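# Move the old blue thermal pad into the tray

## Task

Remove the used blue thermal pad from the cold plate and place it inside the tray, while keeping the cold plate resting on the table the whole time (it must never be lifted).

## Robot and tools

ROBOT. Two six-joint arms, left_arm and right_arm, each ending in a parallel gripper. Joint order for every arm, from base to hand: waist, shoulder, elbow, forearm roll, wrist pitch, wrist roll. Stated ranges (rad): waist -2.618 to 2.618, shoulder 0.000 to 3.140, elbow -2.967 to 0.000, forearm roll -1.745 to 1.745, wrist pitch -1.220 to 1.220, wrist roll -2.094 to 2.094. True ends may differ from these by up to 0.014 rad. A target more than 0.014 rad beyond a range end, and farther out than the joint's last reported angle, gets the call rejected; a target past the real end is clipped there and the result reports "joint sent to its limit".

FRAMES. Scene frame: origin at table-top height midway between the nominal bases, +x out over the table, +z up, left_arm toward +y (arm names do not match image left/right). Calibrated bases in the scene frame: left_arm (-0.014, +0.264, +0.013) m, quat_wxyz (+1.000, 0, 0, -0.010); right_arm (+0.024, -0.248, +0.013) m, quat_wxyz (+1.000, 0, 0, +0.016). Each arm reports its hand pose in its own base frame; fixed cameras and the table use the scene frame. Reported hand poses can be off by a few centimetres, more when reaching far.

THE ROW. Every command is built from rows of 14 numbers, always all 14 even if one arm idles: left_arm's six absolute joint angles (rad) then its opening, followed by right_arm's six angles and opening. Opening runs from -1 (closed) to +1 (fully open) and is an absolute command; sending 0 really commands half-open, so repeat the current value to leave a gripper alone. Going from open to closed needs about 1 s.

TOOLS.
- execute_actions(actions, cameras): actions is a list of actions; each action is a list of 1 to 15 rows, one row per 1/30 s control step; if fewer than 15 rows, the last one is held to fill the action's 0.5 s. An empty list just returns state and images.
- move(target, speed, blend, opening_speed, blocking, cameras): target is one row or a list of up to 15 rows (absolute joint goals), all sharing a 10 s budget. Joints interpolate together, so hands travel on curves and nothing avoids obstacles. speed: rad/s for the joint with the longest way to go, 0.01 to 3, default 0.5, one value or one per target. blend: rad, corner rounding between listed targets, default 0. opening_speed: rate of the opening command per second, 0.2 or more. Gripper values in a later row apply once the arm has arrived and settled. blocking=false returns after about 0.5 s while motion continues; a new move takes over from the running one. The result adds a "move:" line: done, off_target (settled but a joint over 0.01 rad from target), moving, held (a check withheld a step or the clearance check stopped it) or fault; limits=held if steps were withheld. done does not mean no contact.
- wait(seconds 0 to 10): lets time pass with current commands; a running move keeps going.
- stop(): brakes a running move; needs stopping distance.
- zoom_image(camera, region): camera one of cam_high, cam_low, cam_left_wrist, cam_right_wrist; region [x0, y0, x1, y1] in image pixels, origin top-left, at most 504 by 504.
- finished_scene(scene): ends the current scene (give its number); irreversible, so only call when the pad sits in the tray unaided.
All tools take cameras: omitted, null or ["all"] gives every image, [] gives none; an unknown name invalidates the call.

MOTION LIMITS. Joint targets move at most 3 rad/s with 0.6 s to reach that rate; per step a target stays within 0.963 rad of the measured angle, and if a step would shift a gripper over 70 mm it is scaled down. A big change can thus need several actions; finish it in the next call. To hold a joint, resend its "Joint targets" value.

RESULTS. end_effector_position (m) and end_effector_quat_wxyz per gripper, in that arm's base frame; the point lies between the finger pads about 5 mm short of the tips; fingers point along gripper +z and close along its y axis. Joint positions: six angles plus pad gap in m (0.070 = fully open). Joint targets: what joints are being driven to now. Tool commands: current opening commands. grip_measured: measured opening on the -1..+1 scale. Joint torques: total drive output, positive toward larger angles, offset and noisy, not a clean contact signal. "joint command not followed" means the inter-arm clearance check altered targets.

GRIPPING. At first contact note grip_measured and command roughly 0.05 lower for a firm hold, less for a gentler one. A thin pad (under about 2 mm between the pads) gets proportionally less squeeze even at -1, so grasp it carefully, e.g. by an edge or a lifted corner. Fast closing squeezes harder.

CAMERAS. cam_high, cam_low (fixed) and cam_left_wrist, cam_right_wrist, all 896x504. Calibration (OpenCV pinhole with radial distortion) is given per camera; fixed cameras may have shifted by up to about 2.3 degrees and 9 mm, wrist-camera images can lag a moving arm.

AVOID. Lifting or dragging the cold plate off the table; dropping the pad or releasing it while moving; anything leaving the table. Fast impacts and hard pressing (faster moves and targets deeper past contact push harder). Contact torque at the load limits (waist, shoulder, elbow 20 N m; wrist joints 6.96 N m, whose motors give only about 4 N m) triggers a TORQUE FAULT and a 10 s stop. Arm-to-arm collisions or one gripper closing on the other's fingers can fail the task. Long holding, outstretched poses or pushing at unreachable targets heat motors: MOTOR HOT appears at 65 °C, and at 80 °C the arm goes limp (OVER-TEMPERATURE FAULT) for 30 to 60 s or more. Loose objects may occasionally be nudged by outside disturbances, so recheck positions.

Each tool is called after "Request:" as a command line: name --argument value for each argument, lists and objects as JSON in quotes; but a table of rows of numbers goes row by row, as --pt "numbers of a row", without its own name.

## Session

Request:
execute_actions --actions '[]'

Scene clock: 0.00 s.
left_arm: end_effector_position=(+0.2282, +0.1332, +0.3338) grip_measured=+0.98 end_effector_quat_wxyz=(+0.586, -0.302, +0.752, +0.032) | right_arm: end_effector_position=(+0.3651, +0.3733, +0.1283) grip_measured=+1.00 end_effector_quat_wxyz=(+0.481, -0.175, +0.856, -0.076)
Joint positions: left_arm=[0.872 0.725 -0.807 -0.726 0.649 0.431 0.069] | right_arm=[1.12 2.099 -1.504 -1.233 0.916 1.461 0.07]
Joint torques (N m): no reading
Joint targets: left_arm=[0.872 0.725 -0.807 -0.726 0.649 0.431] | right_arm=[1.120 2.099 -1.504 -1.233 0.916 1.461]
Tool commands: left_gripper/opening=+1.0 right_gripper/opening=+1.0

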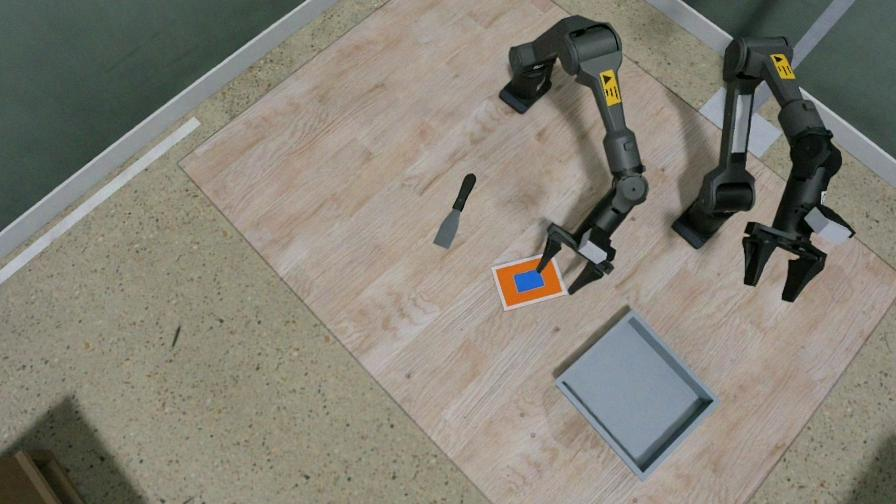

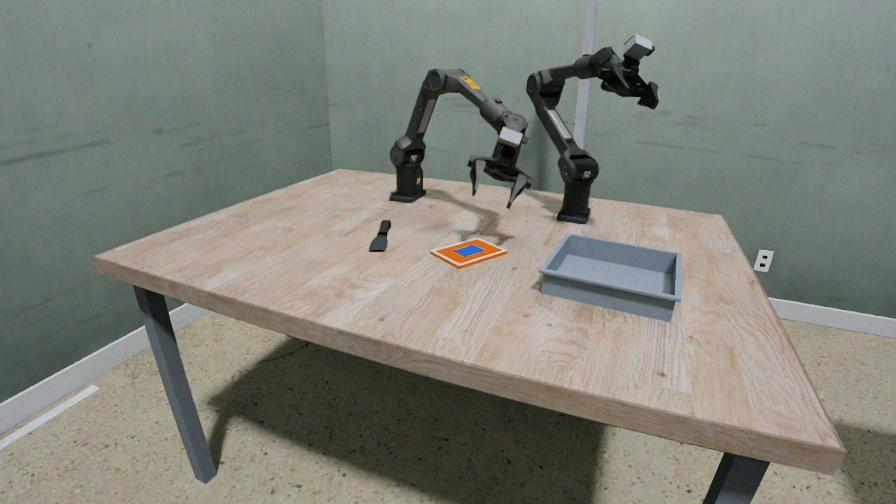

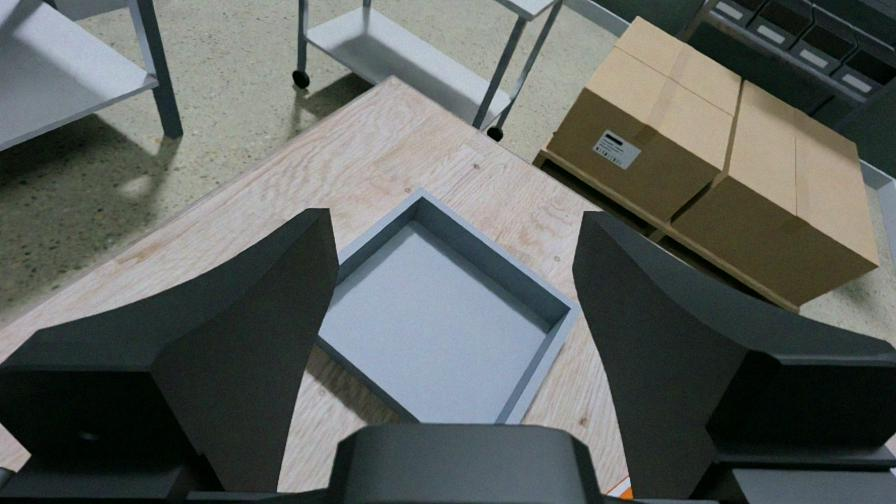

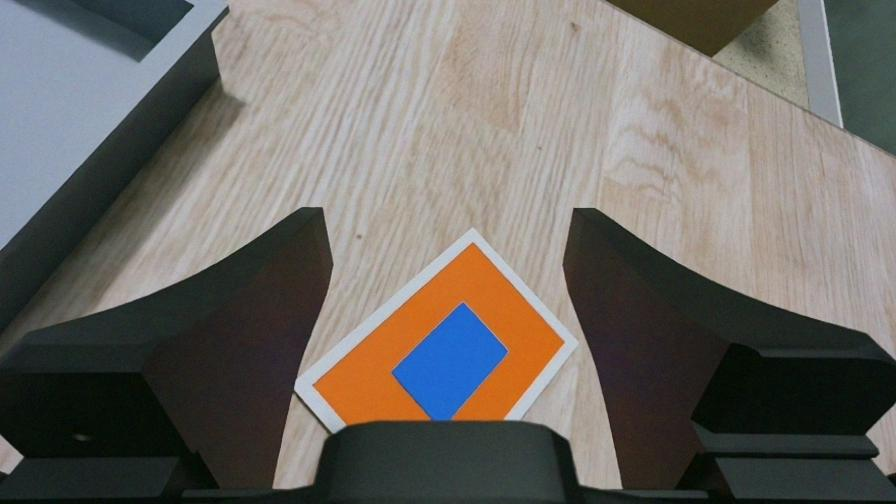

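Request:
zoom_image --camera "cam_high" --region '[400, 160, 620, 320]'

Request:
zoom_image --camera "cam_low" --region '[350, 190, 530, 290]'

Request:
zoom_image --camera "cam_right_wrist" --region '[260, 200, 620, 440]'

Scaled by 2.291 from the camera's 896x504 image, which has a finer 1280x720 frame.

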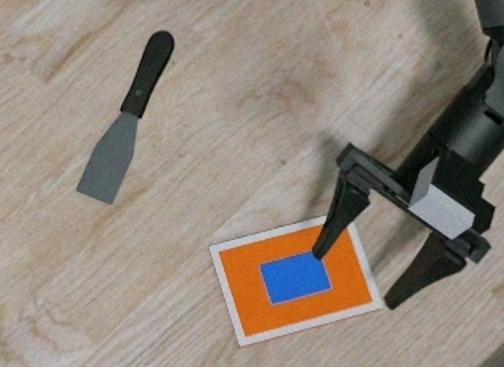

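Scaled by 2.800 from the camera's 896x504 image, which has a finer 1280x720 frame.

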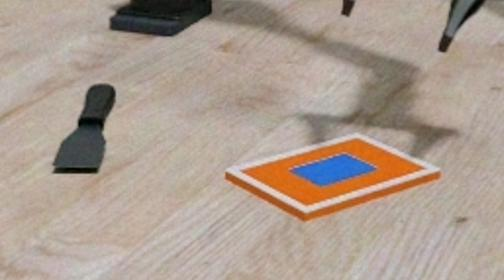

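Scaled by 1.400 from the camera's 896x504 image, which has a finer 1280x720 frame.

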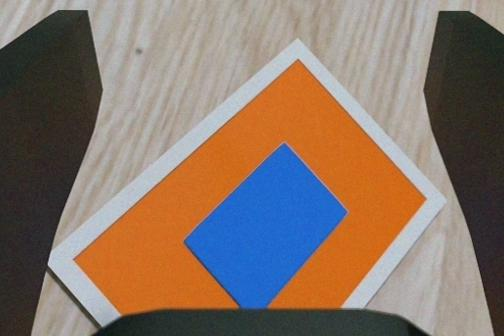

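Request:
move --pt "0.872 0.725 -0.807 -0.726 0.649 0.431 1 0.73 0.787 -0.33 0 0.24 0 1" --pt "-0.405 0.9 -0.9 0 0.9 0.1 1 0.73 0.787 -0.33 0 0.24 0 1" --pt "-0.405 2.147 -1.704 0 1.213 0.1 1 0.73 0.787 -0.33 0 0.24 0 1" --speed 0.9

Scene clock: 73.73 s.
left_arm: end_effector_position=(+0.3945, -0.1692, +0.0501) grip_measured=+0.98 end_effector_quat_wxyz=(+0.001, +0.250, +0.968, +0.000) | right_arm: end_effector_position=(+0.1873, +0.1676, +0.1529) grip_measured=+1.00 end_effector_quat_wxyz=(+0.432, -0.317, +0.828, +0.165)
Joint positions: left_arm=[-0.406 2.147 -1.704 0.001 1.213 0.1 0.069] | right_arm=[0.73 0.786 -0.329 0 0.24 0 0.07]
Joint torques (N m): left_arm=[1.11 -14.65 -4.34 -0.11 -0.24 0] | right_arm=[-0.06 0.27 -6.17 -0.15 -0.61 0.15]
Joint targets: left_arm=[-0.405 2.147 -1.704 0.000 1.213 0.100] | right_arm=[0.730 0.787 -0.330 0.000 0.240 0.000]
move: done
camera_calibration:
cam_left_wrist: T_world_to_cam=[[-0.482389, -0.875736, -0.0196614, 0.0469903], [-0.715319, 0.380872, 0.585879, 0.314255], [-0.505587, 0.296686, -0.81016, 0.413328], [0, 0, 0, 1]] pos_world=[0.456434, -0.201168, 0.15167]
cam_right_wrist: T_world_to_cam=[[0.659115, -0.751979, 0.00974814, 0.0000929971], [-0.70573, -0.622952, -0.337456, 0.288116], [0.259833, 0.215543, -0.941291, 0.184939], [0, 0, 0, 1]] pos_world=[0.155218, 0.13969, 0.271307]

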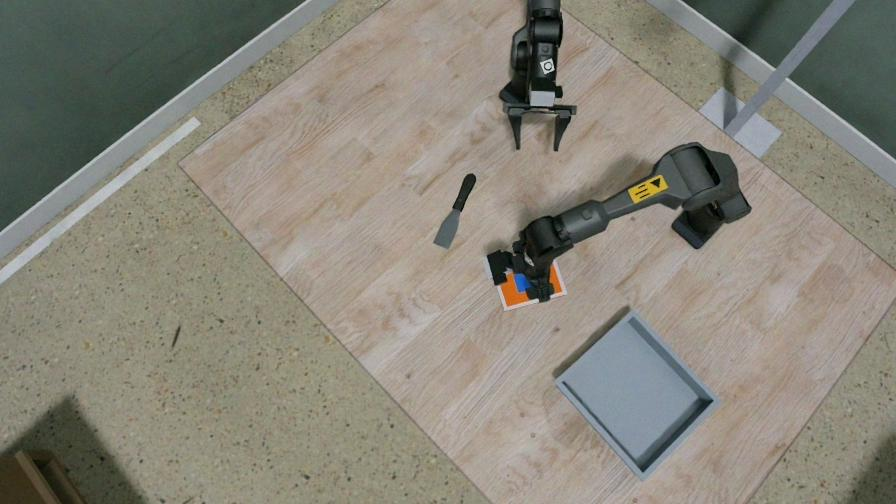

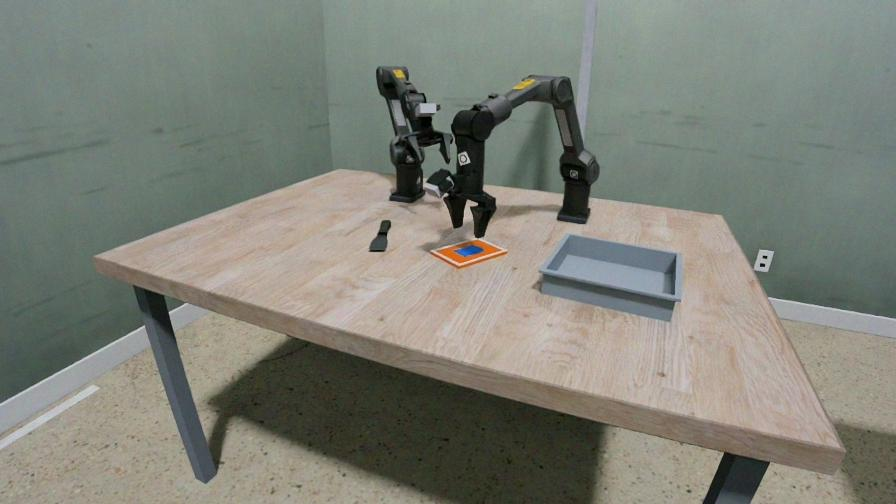

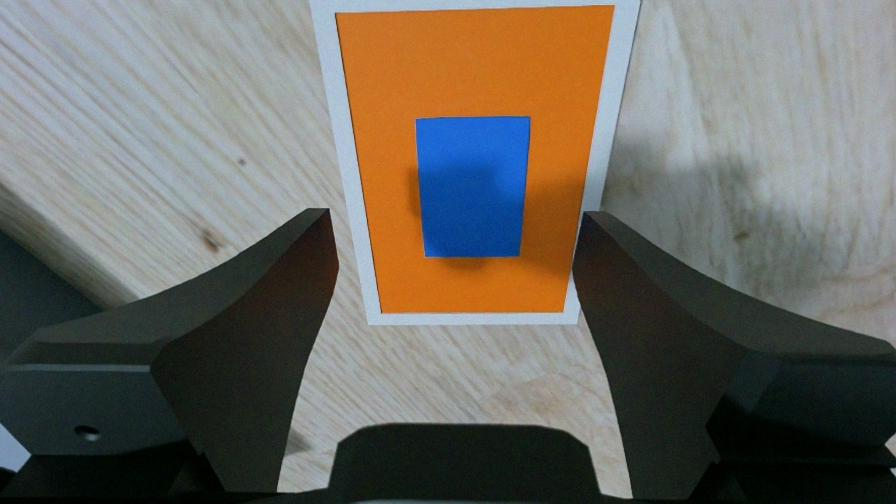

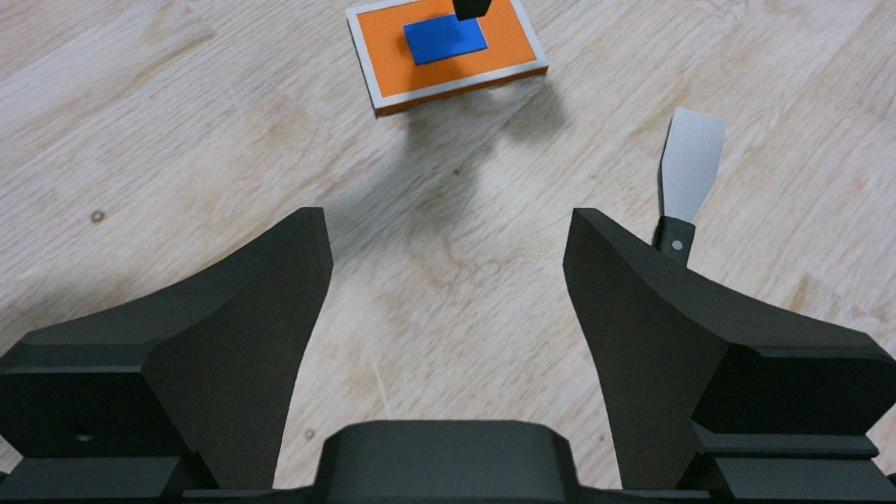

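Request:
zoom_image --camera "cam_right_wrist" --region '[340, 0, 560, 124]'

Request:
zoom_image --camera "cam_left_wrist" --region '[320, 80, 620, 290]'

Request:
zoom_image --camera "cam_low" --region '[420, 200, 520, 280]'

Scaled by 2.291 from the camera's 896x504 image, which has a finer 1280x720 frame.

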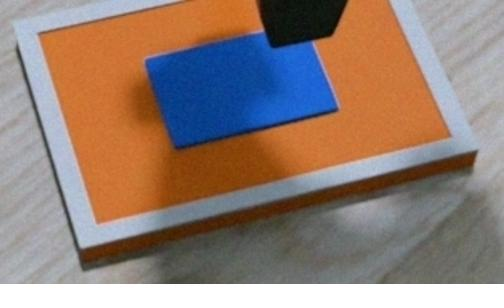

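Scaled by 1.680 from the camera's 896x504 image, which has a finer 1280x720 frame.

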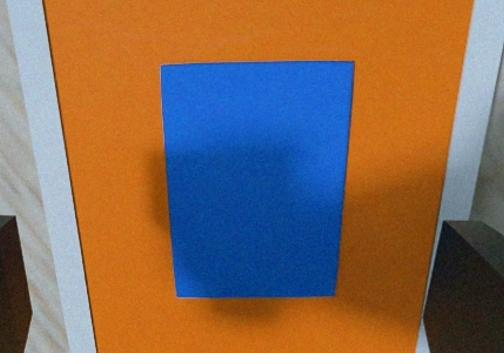

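Scaled by 5.040 from the camera's 896x504 image, which has a finer 1280x720 frame.

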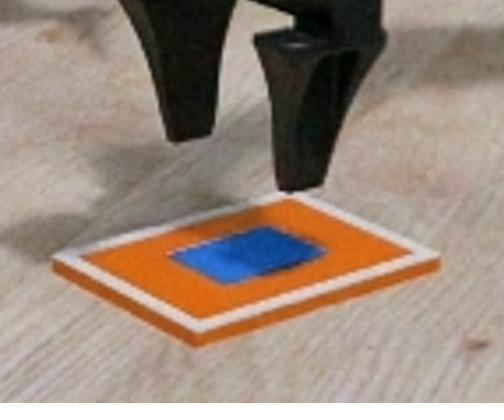

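Request:
move --target '[-0.415,2.1433,-1.5361,0,1.0507,0.056,0.57,0.73,0.787,-0.33,0,0.24,0,1]' --speed 0.4

Request:
zoom_image --camera "cam_left_wrist" --region '[280, 80, 680, 330]'

Request:
zoom_image --camera "cam_low" --region '[420, 200, 520, 280]'

Request:
zoom_image --camera "cam_right_wrist" --region '[340, 0, 560, 124]'

Scene clock: 97.60 s.
left_arm: end_effector_position=(+0.3785, -0.1666, +0.0118) grip_measured=+0.57 end_effector_quat_wxyz=(+0.000, +0.233, +0.972, +0.000) | right_arm: end_effector_position=(+0.1873, +0.1676, +0.1529) grip_measured=+1.00 end_effector_quat_wxyz=(+0.432, -0.317, +0.828, +0.165)
Joint positions: left_arm=[-0.415 2.143 -1.534 0.001 1.05 0.056 0.055] | right_arm=[0.73 0.786 -0.329 0 0.24 0 0.07]
Joint torques (N m): left_arm=[-0.41 -14.29 -4.47 -0.02 -0.06 -0.12] | right_arm=[-0.08 -0.34 -6.14 0.11 -0.66 -0.03]
Joint targets: left_arm=[-0.415 2.143 -1.536 0.000 1.051 0.056] | right_arm=[0.730 0.787 -0.330 0.000 0.240 0.000]
move: done
camera_calibration:
cam_left_wrist: T_world_to_cam=[[-0.45172, -0.891949, -0.019403, 0.026513], [-0.726622, 0.355199, 0.588093, 0.324178], [-0.517657, 0.279752, -0.80856, 0.375112], [0, 0, 0, 1]] pos_world=[0.441711, -0.196438, 0.113168]
cam_right_wrist: T_world_to_cam=[[0.659115, -0.751979, 0.00974814, 0.0000929971], [-0.70573, -0.622952, -0.337456, 0.288116], [0.259833, 0.215543, -0.941291, 0.184939], [0, 0, 0, 1]] pos_world=[0.155218, 0.13969, 0.271307]

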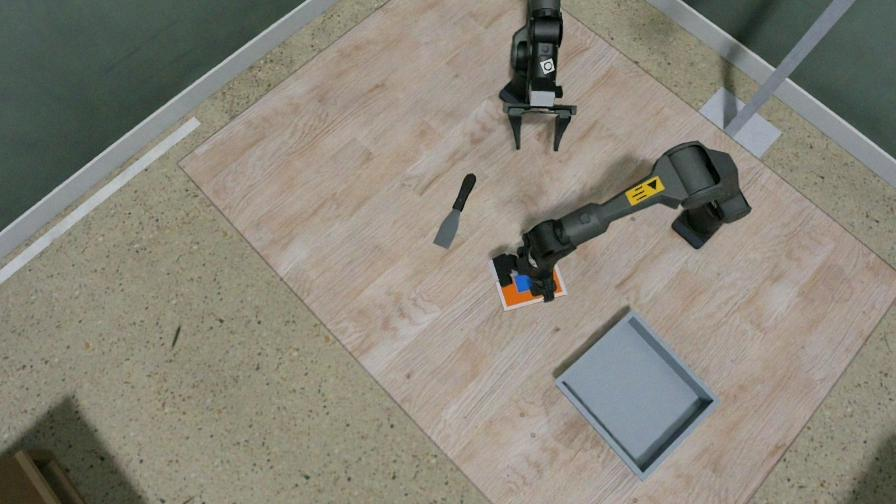

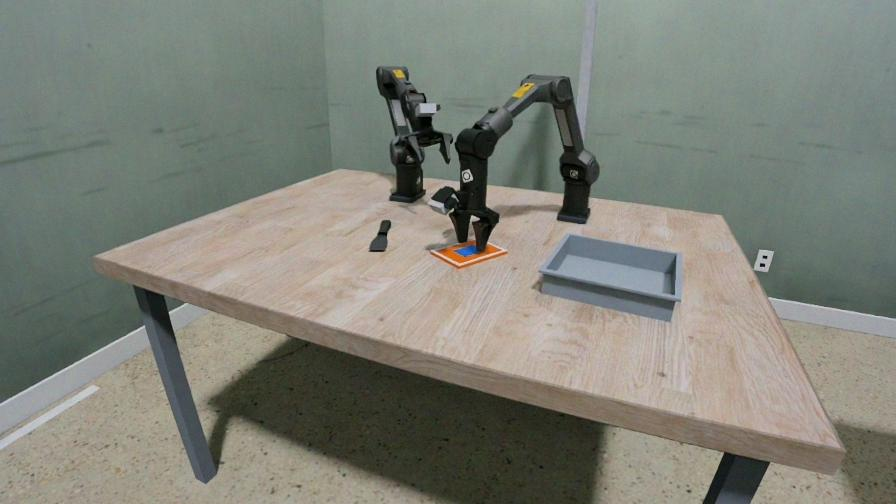

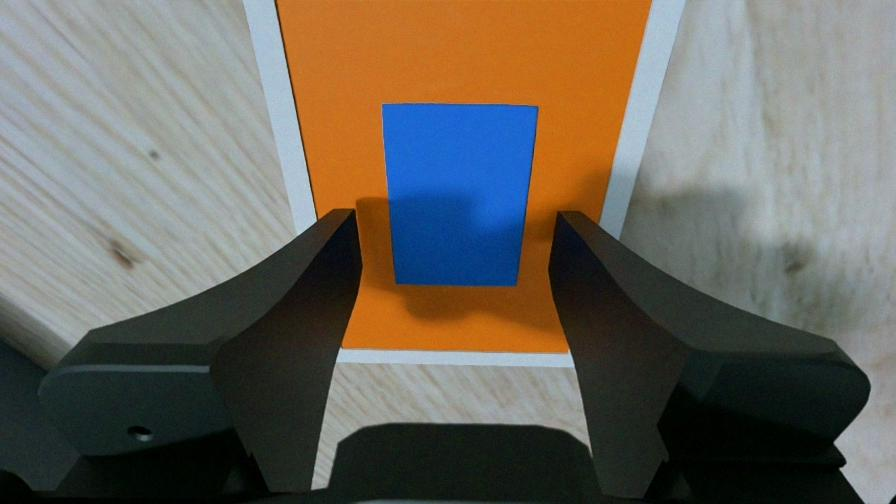

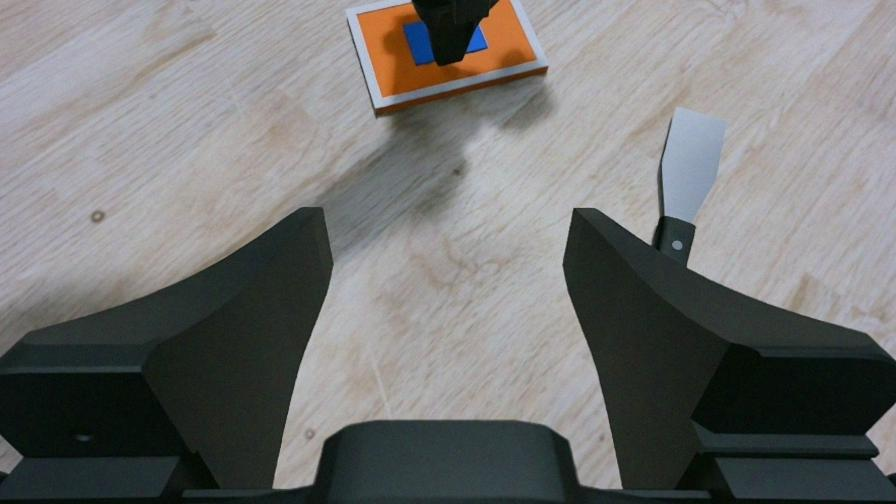

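Scaled by 1.260 from the camera's 896x504 image, which has a finer 1280x720 frame.

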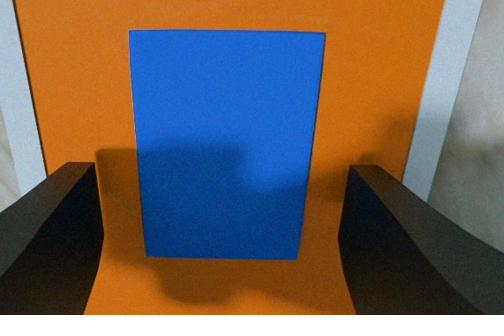

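Scaled by 5.040 from the camera's 896x504 image, which has a finer 1280x720 frame.

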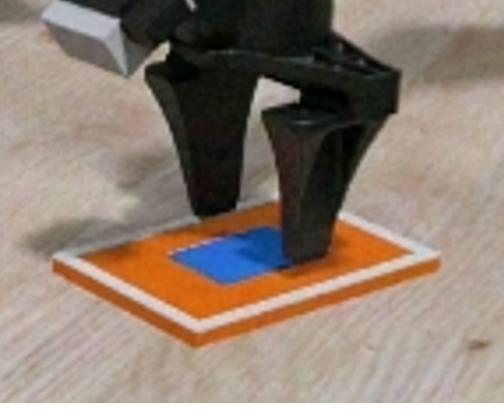

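Scaled by 2.291 from the camera's 896x504 image, which has a finer 1280x720 frame.

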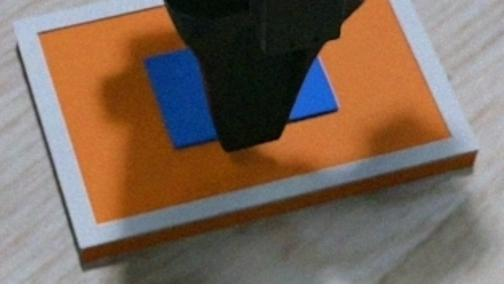

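Request:
move --target '[-0.415,2.1543,-1.5255,0,1.0291,0.056,0.57,0.73,0.787,-0.33,0,0.24,0,1]' --speed 0.05 --cameras '["cam_left_wrist","cam_low","cam_right_wrist"]'

Request:
zoom_image --camera "cam_right_wrist" --region '[340, 0, 560, 124]'

Request:
move --target '[-0.415,2.159,-1.5209,0,1.0198,0.056,0.57,0.73,0.787,-0.33,0,0.24,0,1]' --speed 0.03 --cameras '["cam_left_wrist","cam_low","cam_right_wrist"]'

Request:
zoom_image --camera "cam_right_wrist" --region '[340, 0, 560, 124]'

Request:
zoom_image --camera "cam_low" --region '[420, 200, 520, 280]'

Scene clock: 107.37 s.
left_arm: end_effector_position=(+0.3792, -0.1669, +0.0053) grip_measured=+0.57 end_effector_quat_wxyz=(+0.001, +0.233, +0.972, +0.000) | right_arm: end_effector_position=(+0.1873, +0.1676, +0.1529) grip_measured=+1.00 end_effector_quat_wxyz=(+0.432, -0.317, +0.828, +0.165)
Joint positions: left_arm=[-0.415 2.154 -1.526 0.001 1.029 0.056 0.055] | right_arm=[0.73 0.786 -0.329 0 0.24 0 0.07]
Joint torques (N m): left_arm=[-0.51 -12.11 -2.92 0.02 -0.1 -0.04] | right_arm=[-0.09 -0.56 -6.47 0.03 -0.59 -0.1]
Joint targets: left_arm=[-0.415 2.154 -1.526 0.000 1.029 0.056] | right_arm=[0.730 0.787 -0.330 0.000 0.240 0.000]
move: done
camera_calibration:
cam_left_wrist: T_world_to_cam=[[-0.451729, -0.891942, -0.0194869, 0.0264504], [-0.727735, 0.355754, 0.586379, 0.329158], [-0.516084, 0.279066, -0.809802, 0.369554], [0, 0, 0, 1]] pos_world=[0.442209, -0.196637, 0.106769]
cam_right_wrist: T_world_to_cam=[[0.659115, -0.751979, 0.00974814, 0.0000929971], [-0.70573, -0.622952, -0.337456, 0.288116], [0.259833, 0.215543, -0.941291, 0.184939], [0, 0, 0, 1]] pos_world=[0.155218, 0.13969, 0.271307]
Images, in order (width x height): cam_low 896x504, cam_left_wrist 896x504, cam_right_wrist 896x504.

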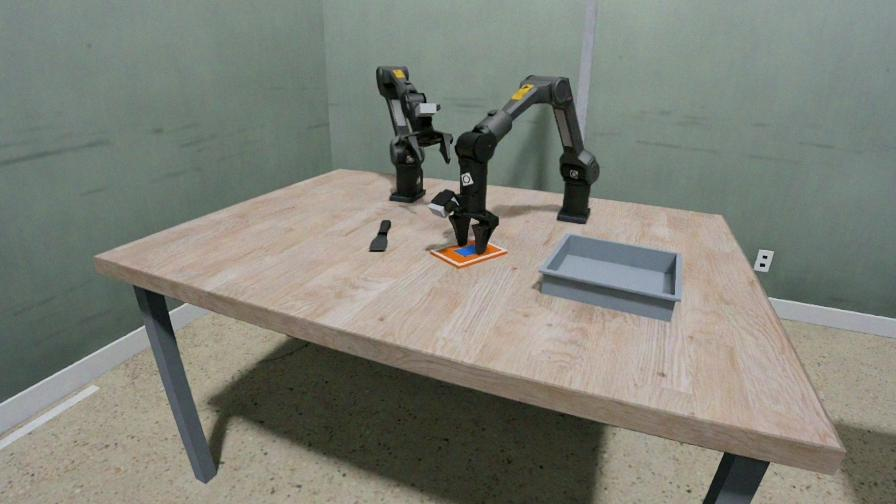

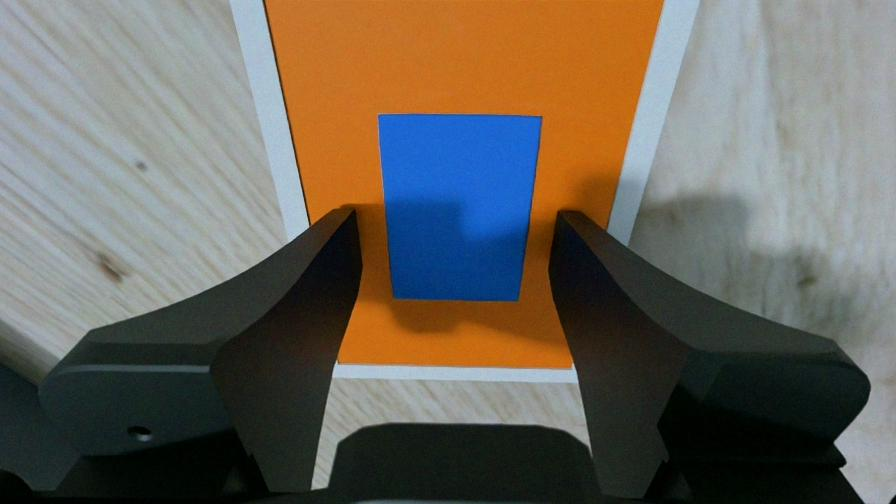

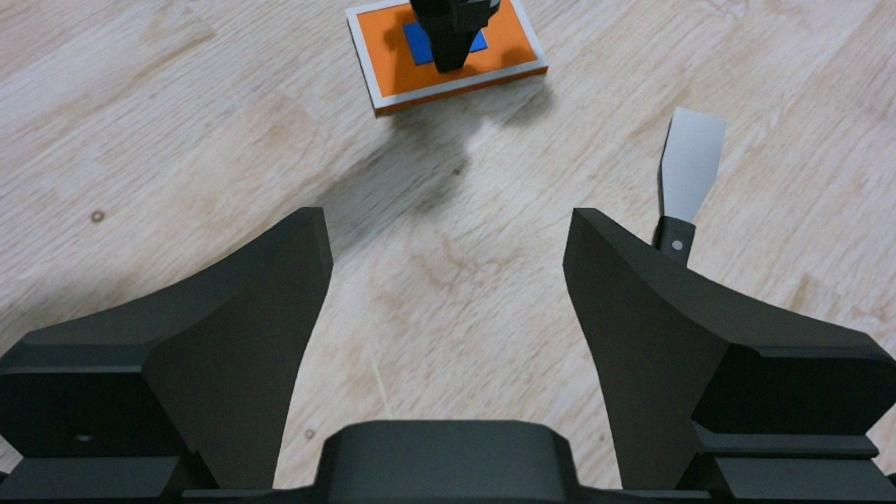

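Scaled by 2.291 from the camera's 896x504 image, which has a finer 1280x720 frame.

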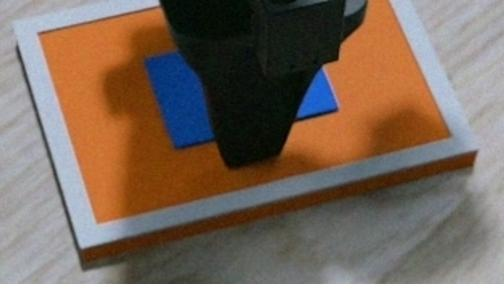

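Scene clock: 108.07 s.
left_arm: end_effector_position=(+0.3790, -0.1668, +0.0026) grip_measured=+0.57 end_effector_quat_wxyz=(+0.000, +0.233, +0.972, +0.000) | right_arm: end_effector_position=(+0.1873, +0.1676, +0.1529) grip_measured=+1.00 end_effector_quat_wxyz=(+0.432, -0.317, +0.828, +0.165)
Joint positions: left_arm=[-0.415 2.158 -1.521 0.001 1.02 0.056 0.055] | right_arm=[0.73 0.786 -0.329 0 0.24 0 0.07]
Joint torques (N m): left_arm=[-0.5 -11.32 -2.76 0.02 -0.31 -0.03] | right_arm=[-0.09 -0.58 -6.48 0.02 -0.59 -0.1]
Joint targets: left_arm=[-0.415 2.159 -1.521 0.000 1.020 0.056] | right_arm=[0.730 0.787 -0.330 0.000 0.240 0.000]
move: done
camera_calibration:
cam_left_wrist: T_world_to_cam=[[-0.4517, -0.891957, -0.0195107, 0.0263835], [-0.727629, 0.355651, 0.586573, 0.330473], [-0.516259, 0.279152, -0.809661, 0.367316], [0, 0, 0, 1]] pos_world=[0.442009, -0.196537, 0.104069]
cam_right_wrist: T_world_to_cam=[[0.659115, -0.751979, 0.00974814, 0.0000929971], [-0.70573, -0.622952, -0.337456, 0.288116], [0.259833, 0.215543, -0.941291, 0.184939], [0, 0, 0, 1]] pos_world=[0.155218, 0.13969, 0.271307]
Images, in order (width x height): cam_low 896x504, cam_left_wrist 896x504, cam_right_wrist 896x504.

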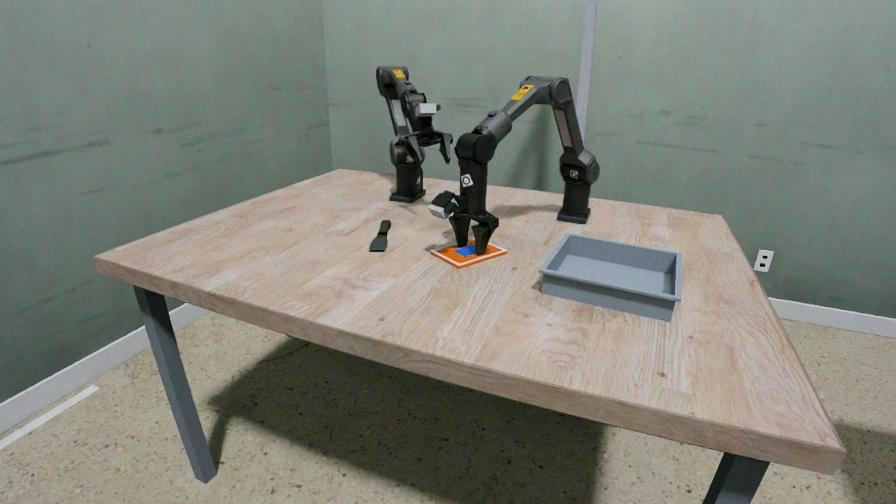

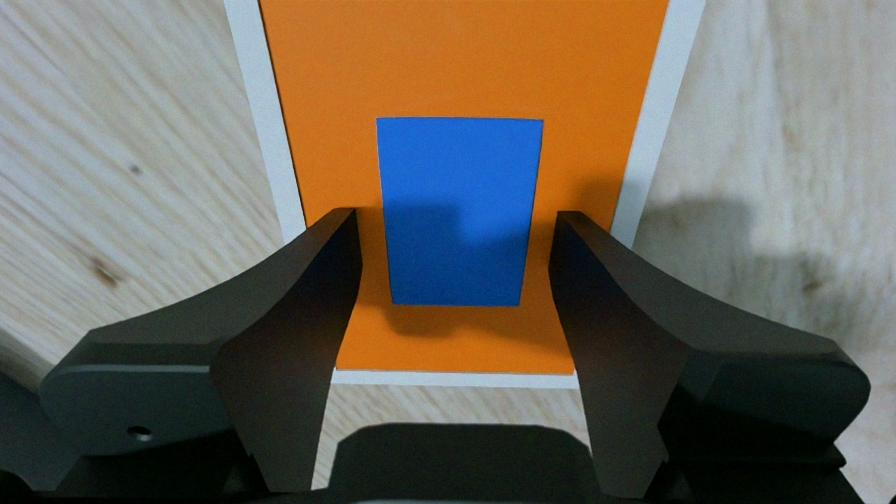

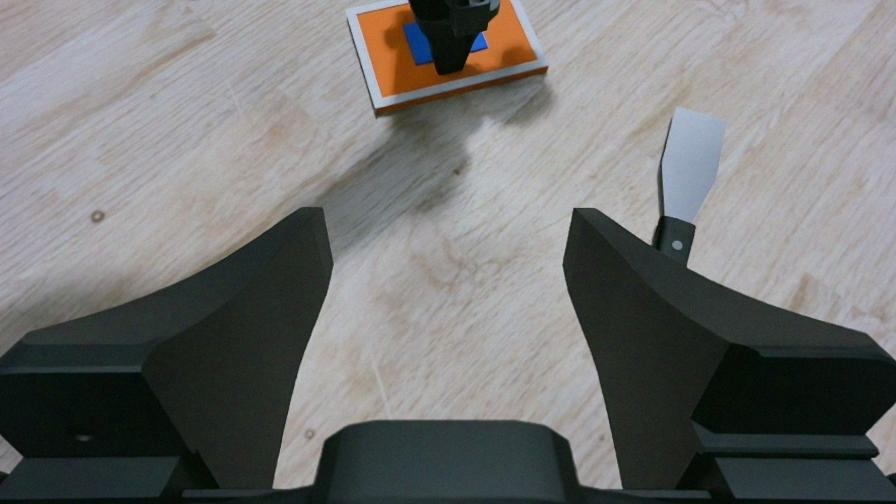

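Scaled by 2.291 from the camera's 896x504 image, which has a finer 1280x720 frame.

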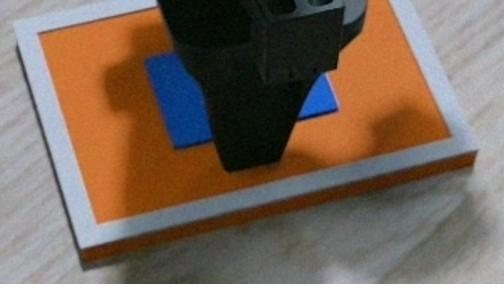

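Scaled by 5.040 from the camera's 896x504 image, which has a finer 1280x720 frame.

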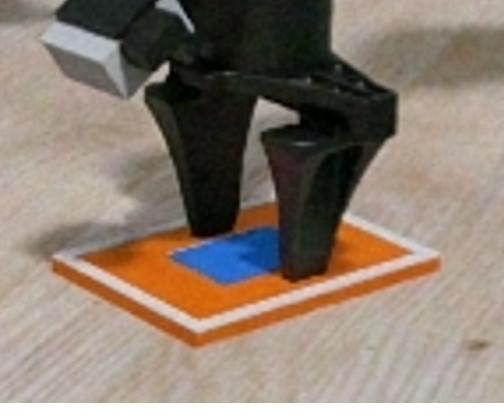

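Request:
move --target '[-0.415,2.1621,-1.5179,0,1.0136,0.056,0.57,0.73,0.787,-0.33,0,0.24,0,1]' --speed 0.02 --cameras '[]'

Request:
move --target '[-0.415,2.1652,-1.5149,0,1.0074,0.056,0.57,0.73,0.787,-0.33,0,0.24,0,1]' --speed 0.02 --cameras '["cam_left_wrist","cam_low","cam_right_wrist"]'

Request:
zoom_image --camera "cam_low" --region '[420, 200, 520, 280]'

Request:
zoom_image --camera "cam_right_wrist" --region '[340, 0, 560, 124]'

Scene clock: 115.87 s.
left_arm: end_effector_position=(+0.3788, -0.1667, +0.0016) grip_measured=+0.57 end_effector_quat_wxyz=(+0.001, +0.233, +0.972, +0.000) | right_arm: end_effector_position=(+0.1873, +0.1676, +0.1529) grip_measured=+1.00 end_effector_quat_wxyz=(+0.432, -0.317, +0.828, +0.165)
Joint positions: left_arm=[-0.415 2.159 -1.518 0.001 1.016 0.056 0.055] | right_arm=[0.73 0.786 -0.329 0 0.24 0 0.07]
Joint torques (N m): left_arm=[-0.5 -2.49 -1.47 0.04 -2.45 -0.17] | right_arm=[-0.07 -0.78 -6.5 -0.05 -0.58 -0.08]
Joint targets: left_arm=[-0.415 2.162 -1.518 0.000 1.014 0.056] | right_arm=[0.730 0.787 -0.330 0.000 0.240 0.000]
move: done
No camera images: "cameras" was empty.

Scene clock: 116.57 s.
left_arm: end_effector_position=(+0.3791, -0.1669, +0.0010) grip_measured=+0.57 end_effector_quat_wxyz=(+0.002, +0.234, +0.972, +0.000) | right_arm: end_effector_position=(+0.1873, +0.1676, +0.1529) grip_measured=+1.00 end_effector_quat_wxyz=(+0.432, -0.317, +0.828, +0.165)
Joint positions: left_arm=[-0.415 2.159 -1.516 0.001 1.011 0.057 0.055] | right_arm=[0.73 0.786 -0.329 0 0.24 0 0.07]
Joint torques (N m): left_arm=[-0.54 5.12 -0.64 0.12 -5.43 -0.43] | right_arm=[-0.09 -0.81 -6.48 -0.05 -0.58 -0.08]
Joint targets: left_arm=[-0.415 2.165 -1.515 0.000 1.007 0.056] | right_arm=[0.730 0.787 -0.330 0.000 0.240 0.000]
move: done
camera_calibration:
cam_left_wrist: T_world_to_cam=[[-0.452375, -0.891612, -0.0196108, 0.026687], [-0.729026, 0.357039, 0.58399, 0.332373], [-0.513691, 0.278479, -0.811524, 0.365054], [0, 0, 0, 1]] pos_world=[0.441906, -0.196536, 0.102671]
cam_right_wrist: T_world_to_cam=[[0.659115, -0.751979, 0.00974814, 0.0000929971], [-0.70573, -0.622952, -0.337456, 0.288116], [0.259833, 0.215543, -0.941291, 0.184939], [0, 0, 0, 1]] pos_world=[0.155218, 0.13969, 0.271307]
Images, in order (width x height): cam_low 896x504, cam_left_wrist 896x504, cam_right_wrist 896x504.

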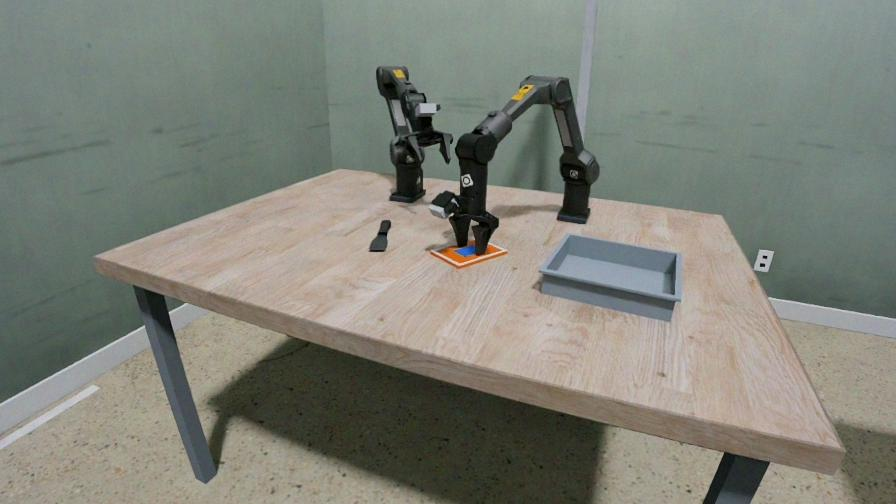

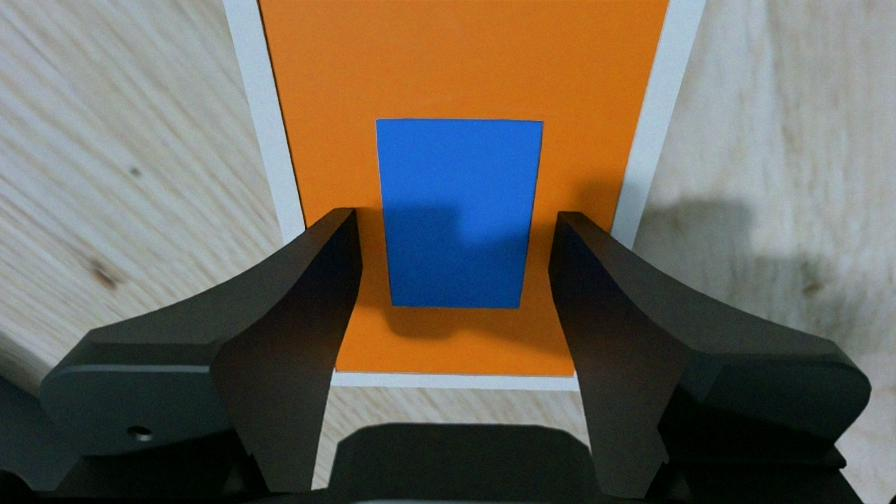

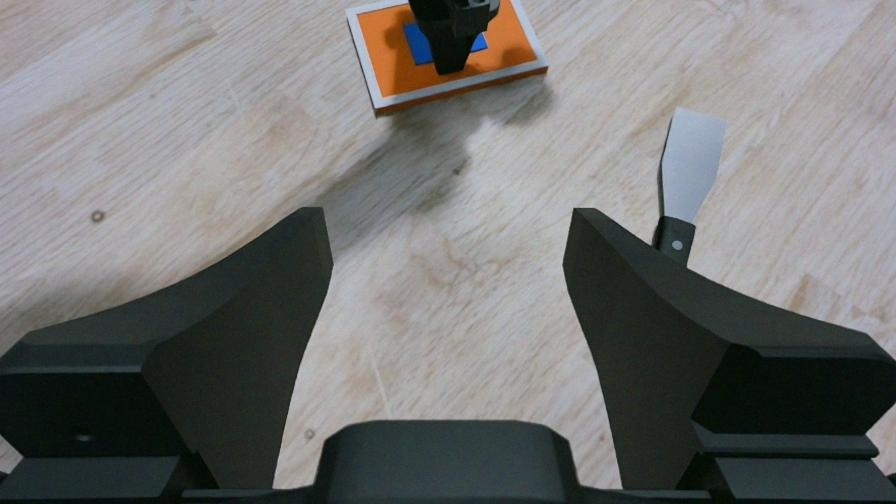

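Scaled by 5.040 from the camera's 896x504 image, which has a finer 1280x720 frame.

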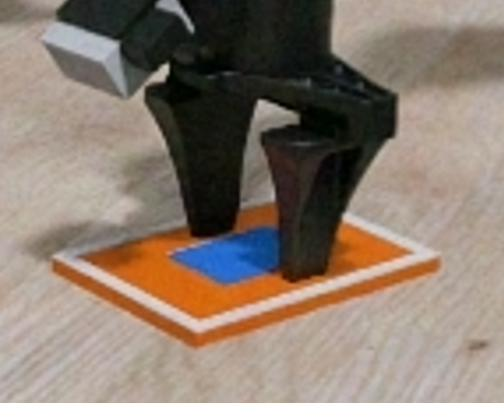

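Scaled by 2.291 from the camera's 896x504 image, which has a finer 1280x720 frame.

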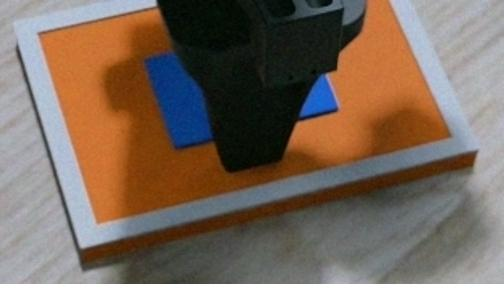

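Request:
move --target '[-0.415,2.1615,-1.5183,0,1.0146,0.056,0.2,0.73,0.787,-0.33,0,0.24,0,1]' --speed 0.02 --opening_speed 0.3 --cameras '["cam_left_wrist"]'

Request:
move --target '[-0.415,2.1615,-1.5183,0,1.0146,0.056,0.0,0.73,0.787,-0.33,0,0.24,0,1]' --opening_speed 0.2 --cameras '["cam_left_wrist"]'

Scene clock: 123.03 s.
left_arm: end_effector_position=(+0.3789, -0.1675, +0.0011) grip_measured=+0.21 end_effector_quat_wxyz=(+0.001, +0.233, +0.972, -0.001) | right_arm: end_effector_position=(+0.1873, +0.1676, +0.1529) grip_measured=+1.00 end_effector_quat_wxyz=(+0.432, -0.317, +0.828, +0.165)
Joint positions: left_arm=[-0.416 2.161 -1.52 -0.001 1.015 0.056 0.042] | right_arm=[0.73 0.786 -0.329 0 0.24 0 0.07]
Joint torques (N m): left_arm=[4.88 2.05 2.85 2.5 0.14 0.01] | right_arm=[-0.08 -0.96 -6.41 -0.11 -0.6 -0.06]
Joint targets: left_arm=[-0.415 2.162 -1.518 0.000 1.015 0.056] | right_arm=[0.730 0.787 -0.330 0.000 0.240 0.000]
move: done
camera_calibration:
cam_left_wrist: T_world_to_cam=[[-0.451637, -0.892018, -0.0180893, 0.0256372], [-0.727731, 0.356576, 0.585884, 0.331806], [-0.516169, 0.277771, -0.810193, 0.366091], [0, 0, 0, 1]] pos_world=[0.442009, -0.197135, 0.102668]
Images, in order (width x height): cam_left_wrist 896x504.

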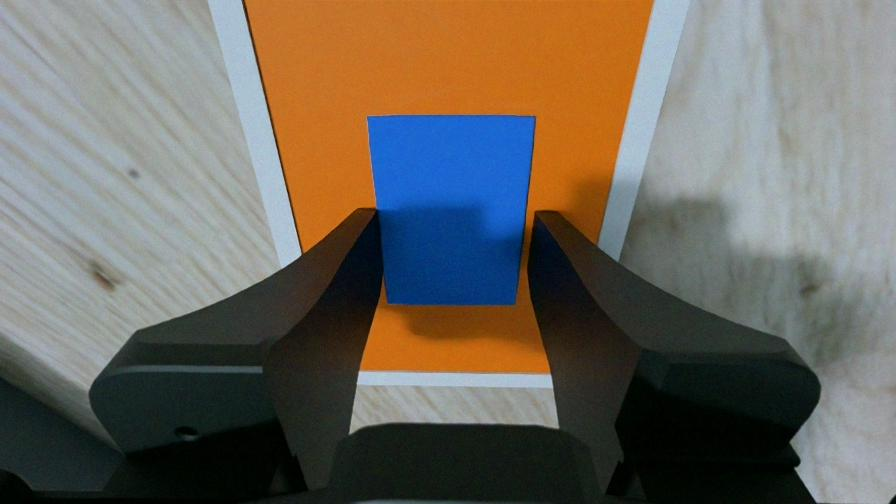

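Scene clock: 124.23 s.
left_arm: end_effector_position=(+0.3790, -0.1667, +0.0009) grip_measured=+0.02 end_effector_quat_wxyz=(+0.000, +0.233, +0.972, +0.000) | right_arm: end_effector_position=(+0.1873, +0.1676, +0.1529) grip_measured=+1.00 end_effector_quat_wxyz=(+0.432, -0.317, +0.828, +0.165)
Joint positions: left_arm=[-0.415 2.161 -1.519 0.001 1.015 0.056 0.036] | right_arm=[0.73 0.786 -0.329 0 0.24 0 0.07]
Joint torques (N m): left_arm=[3.49 2.46 2.71 1.59 0.01 -0.13] | right_arm=[-0.08 -0.99 -6.4 -0.11 -0.6 -0.05]
Joint targets: left_arm=[-0.415 2.162 -1.518 0.000 1.015 0.056] | right_arm=[0.730 0.787 -0.330 0.000 0.240 0.000]
move: done
camera_calibration:
cam_left_wrist: T_world_to_cam=[[-0.451726, -0.891939, -0.0197083, 0.0263856], [-0.727603, 0.355534, 0.586677, 0.331425], [-0.516273, 0.279357, -0.809581, 0.365978], [0, 0, 0, 1]] pos_world=[0.442009, -0.196537, 0.102369]
Images, in order (width x height): cam_left_wrist 896x504.

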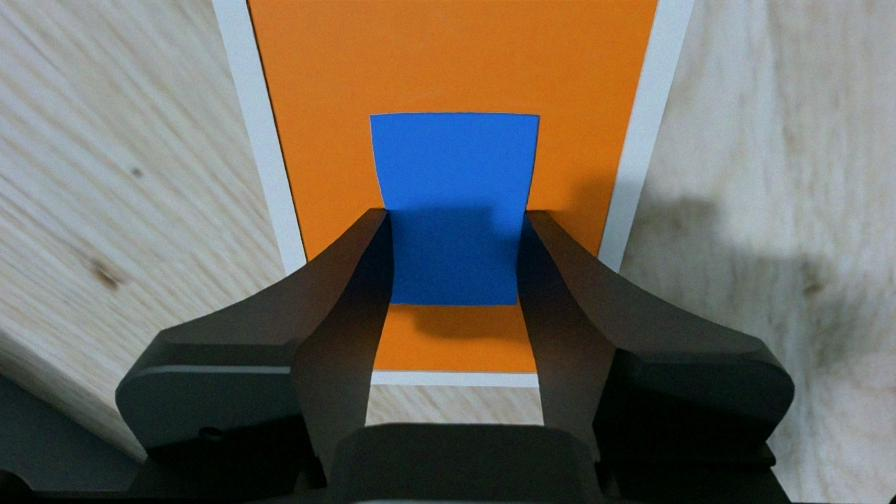

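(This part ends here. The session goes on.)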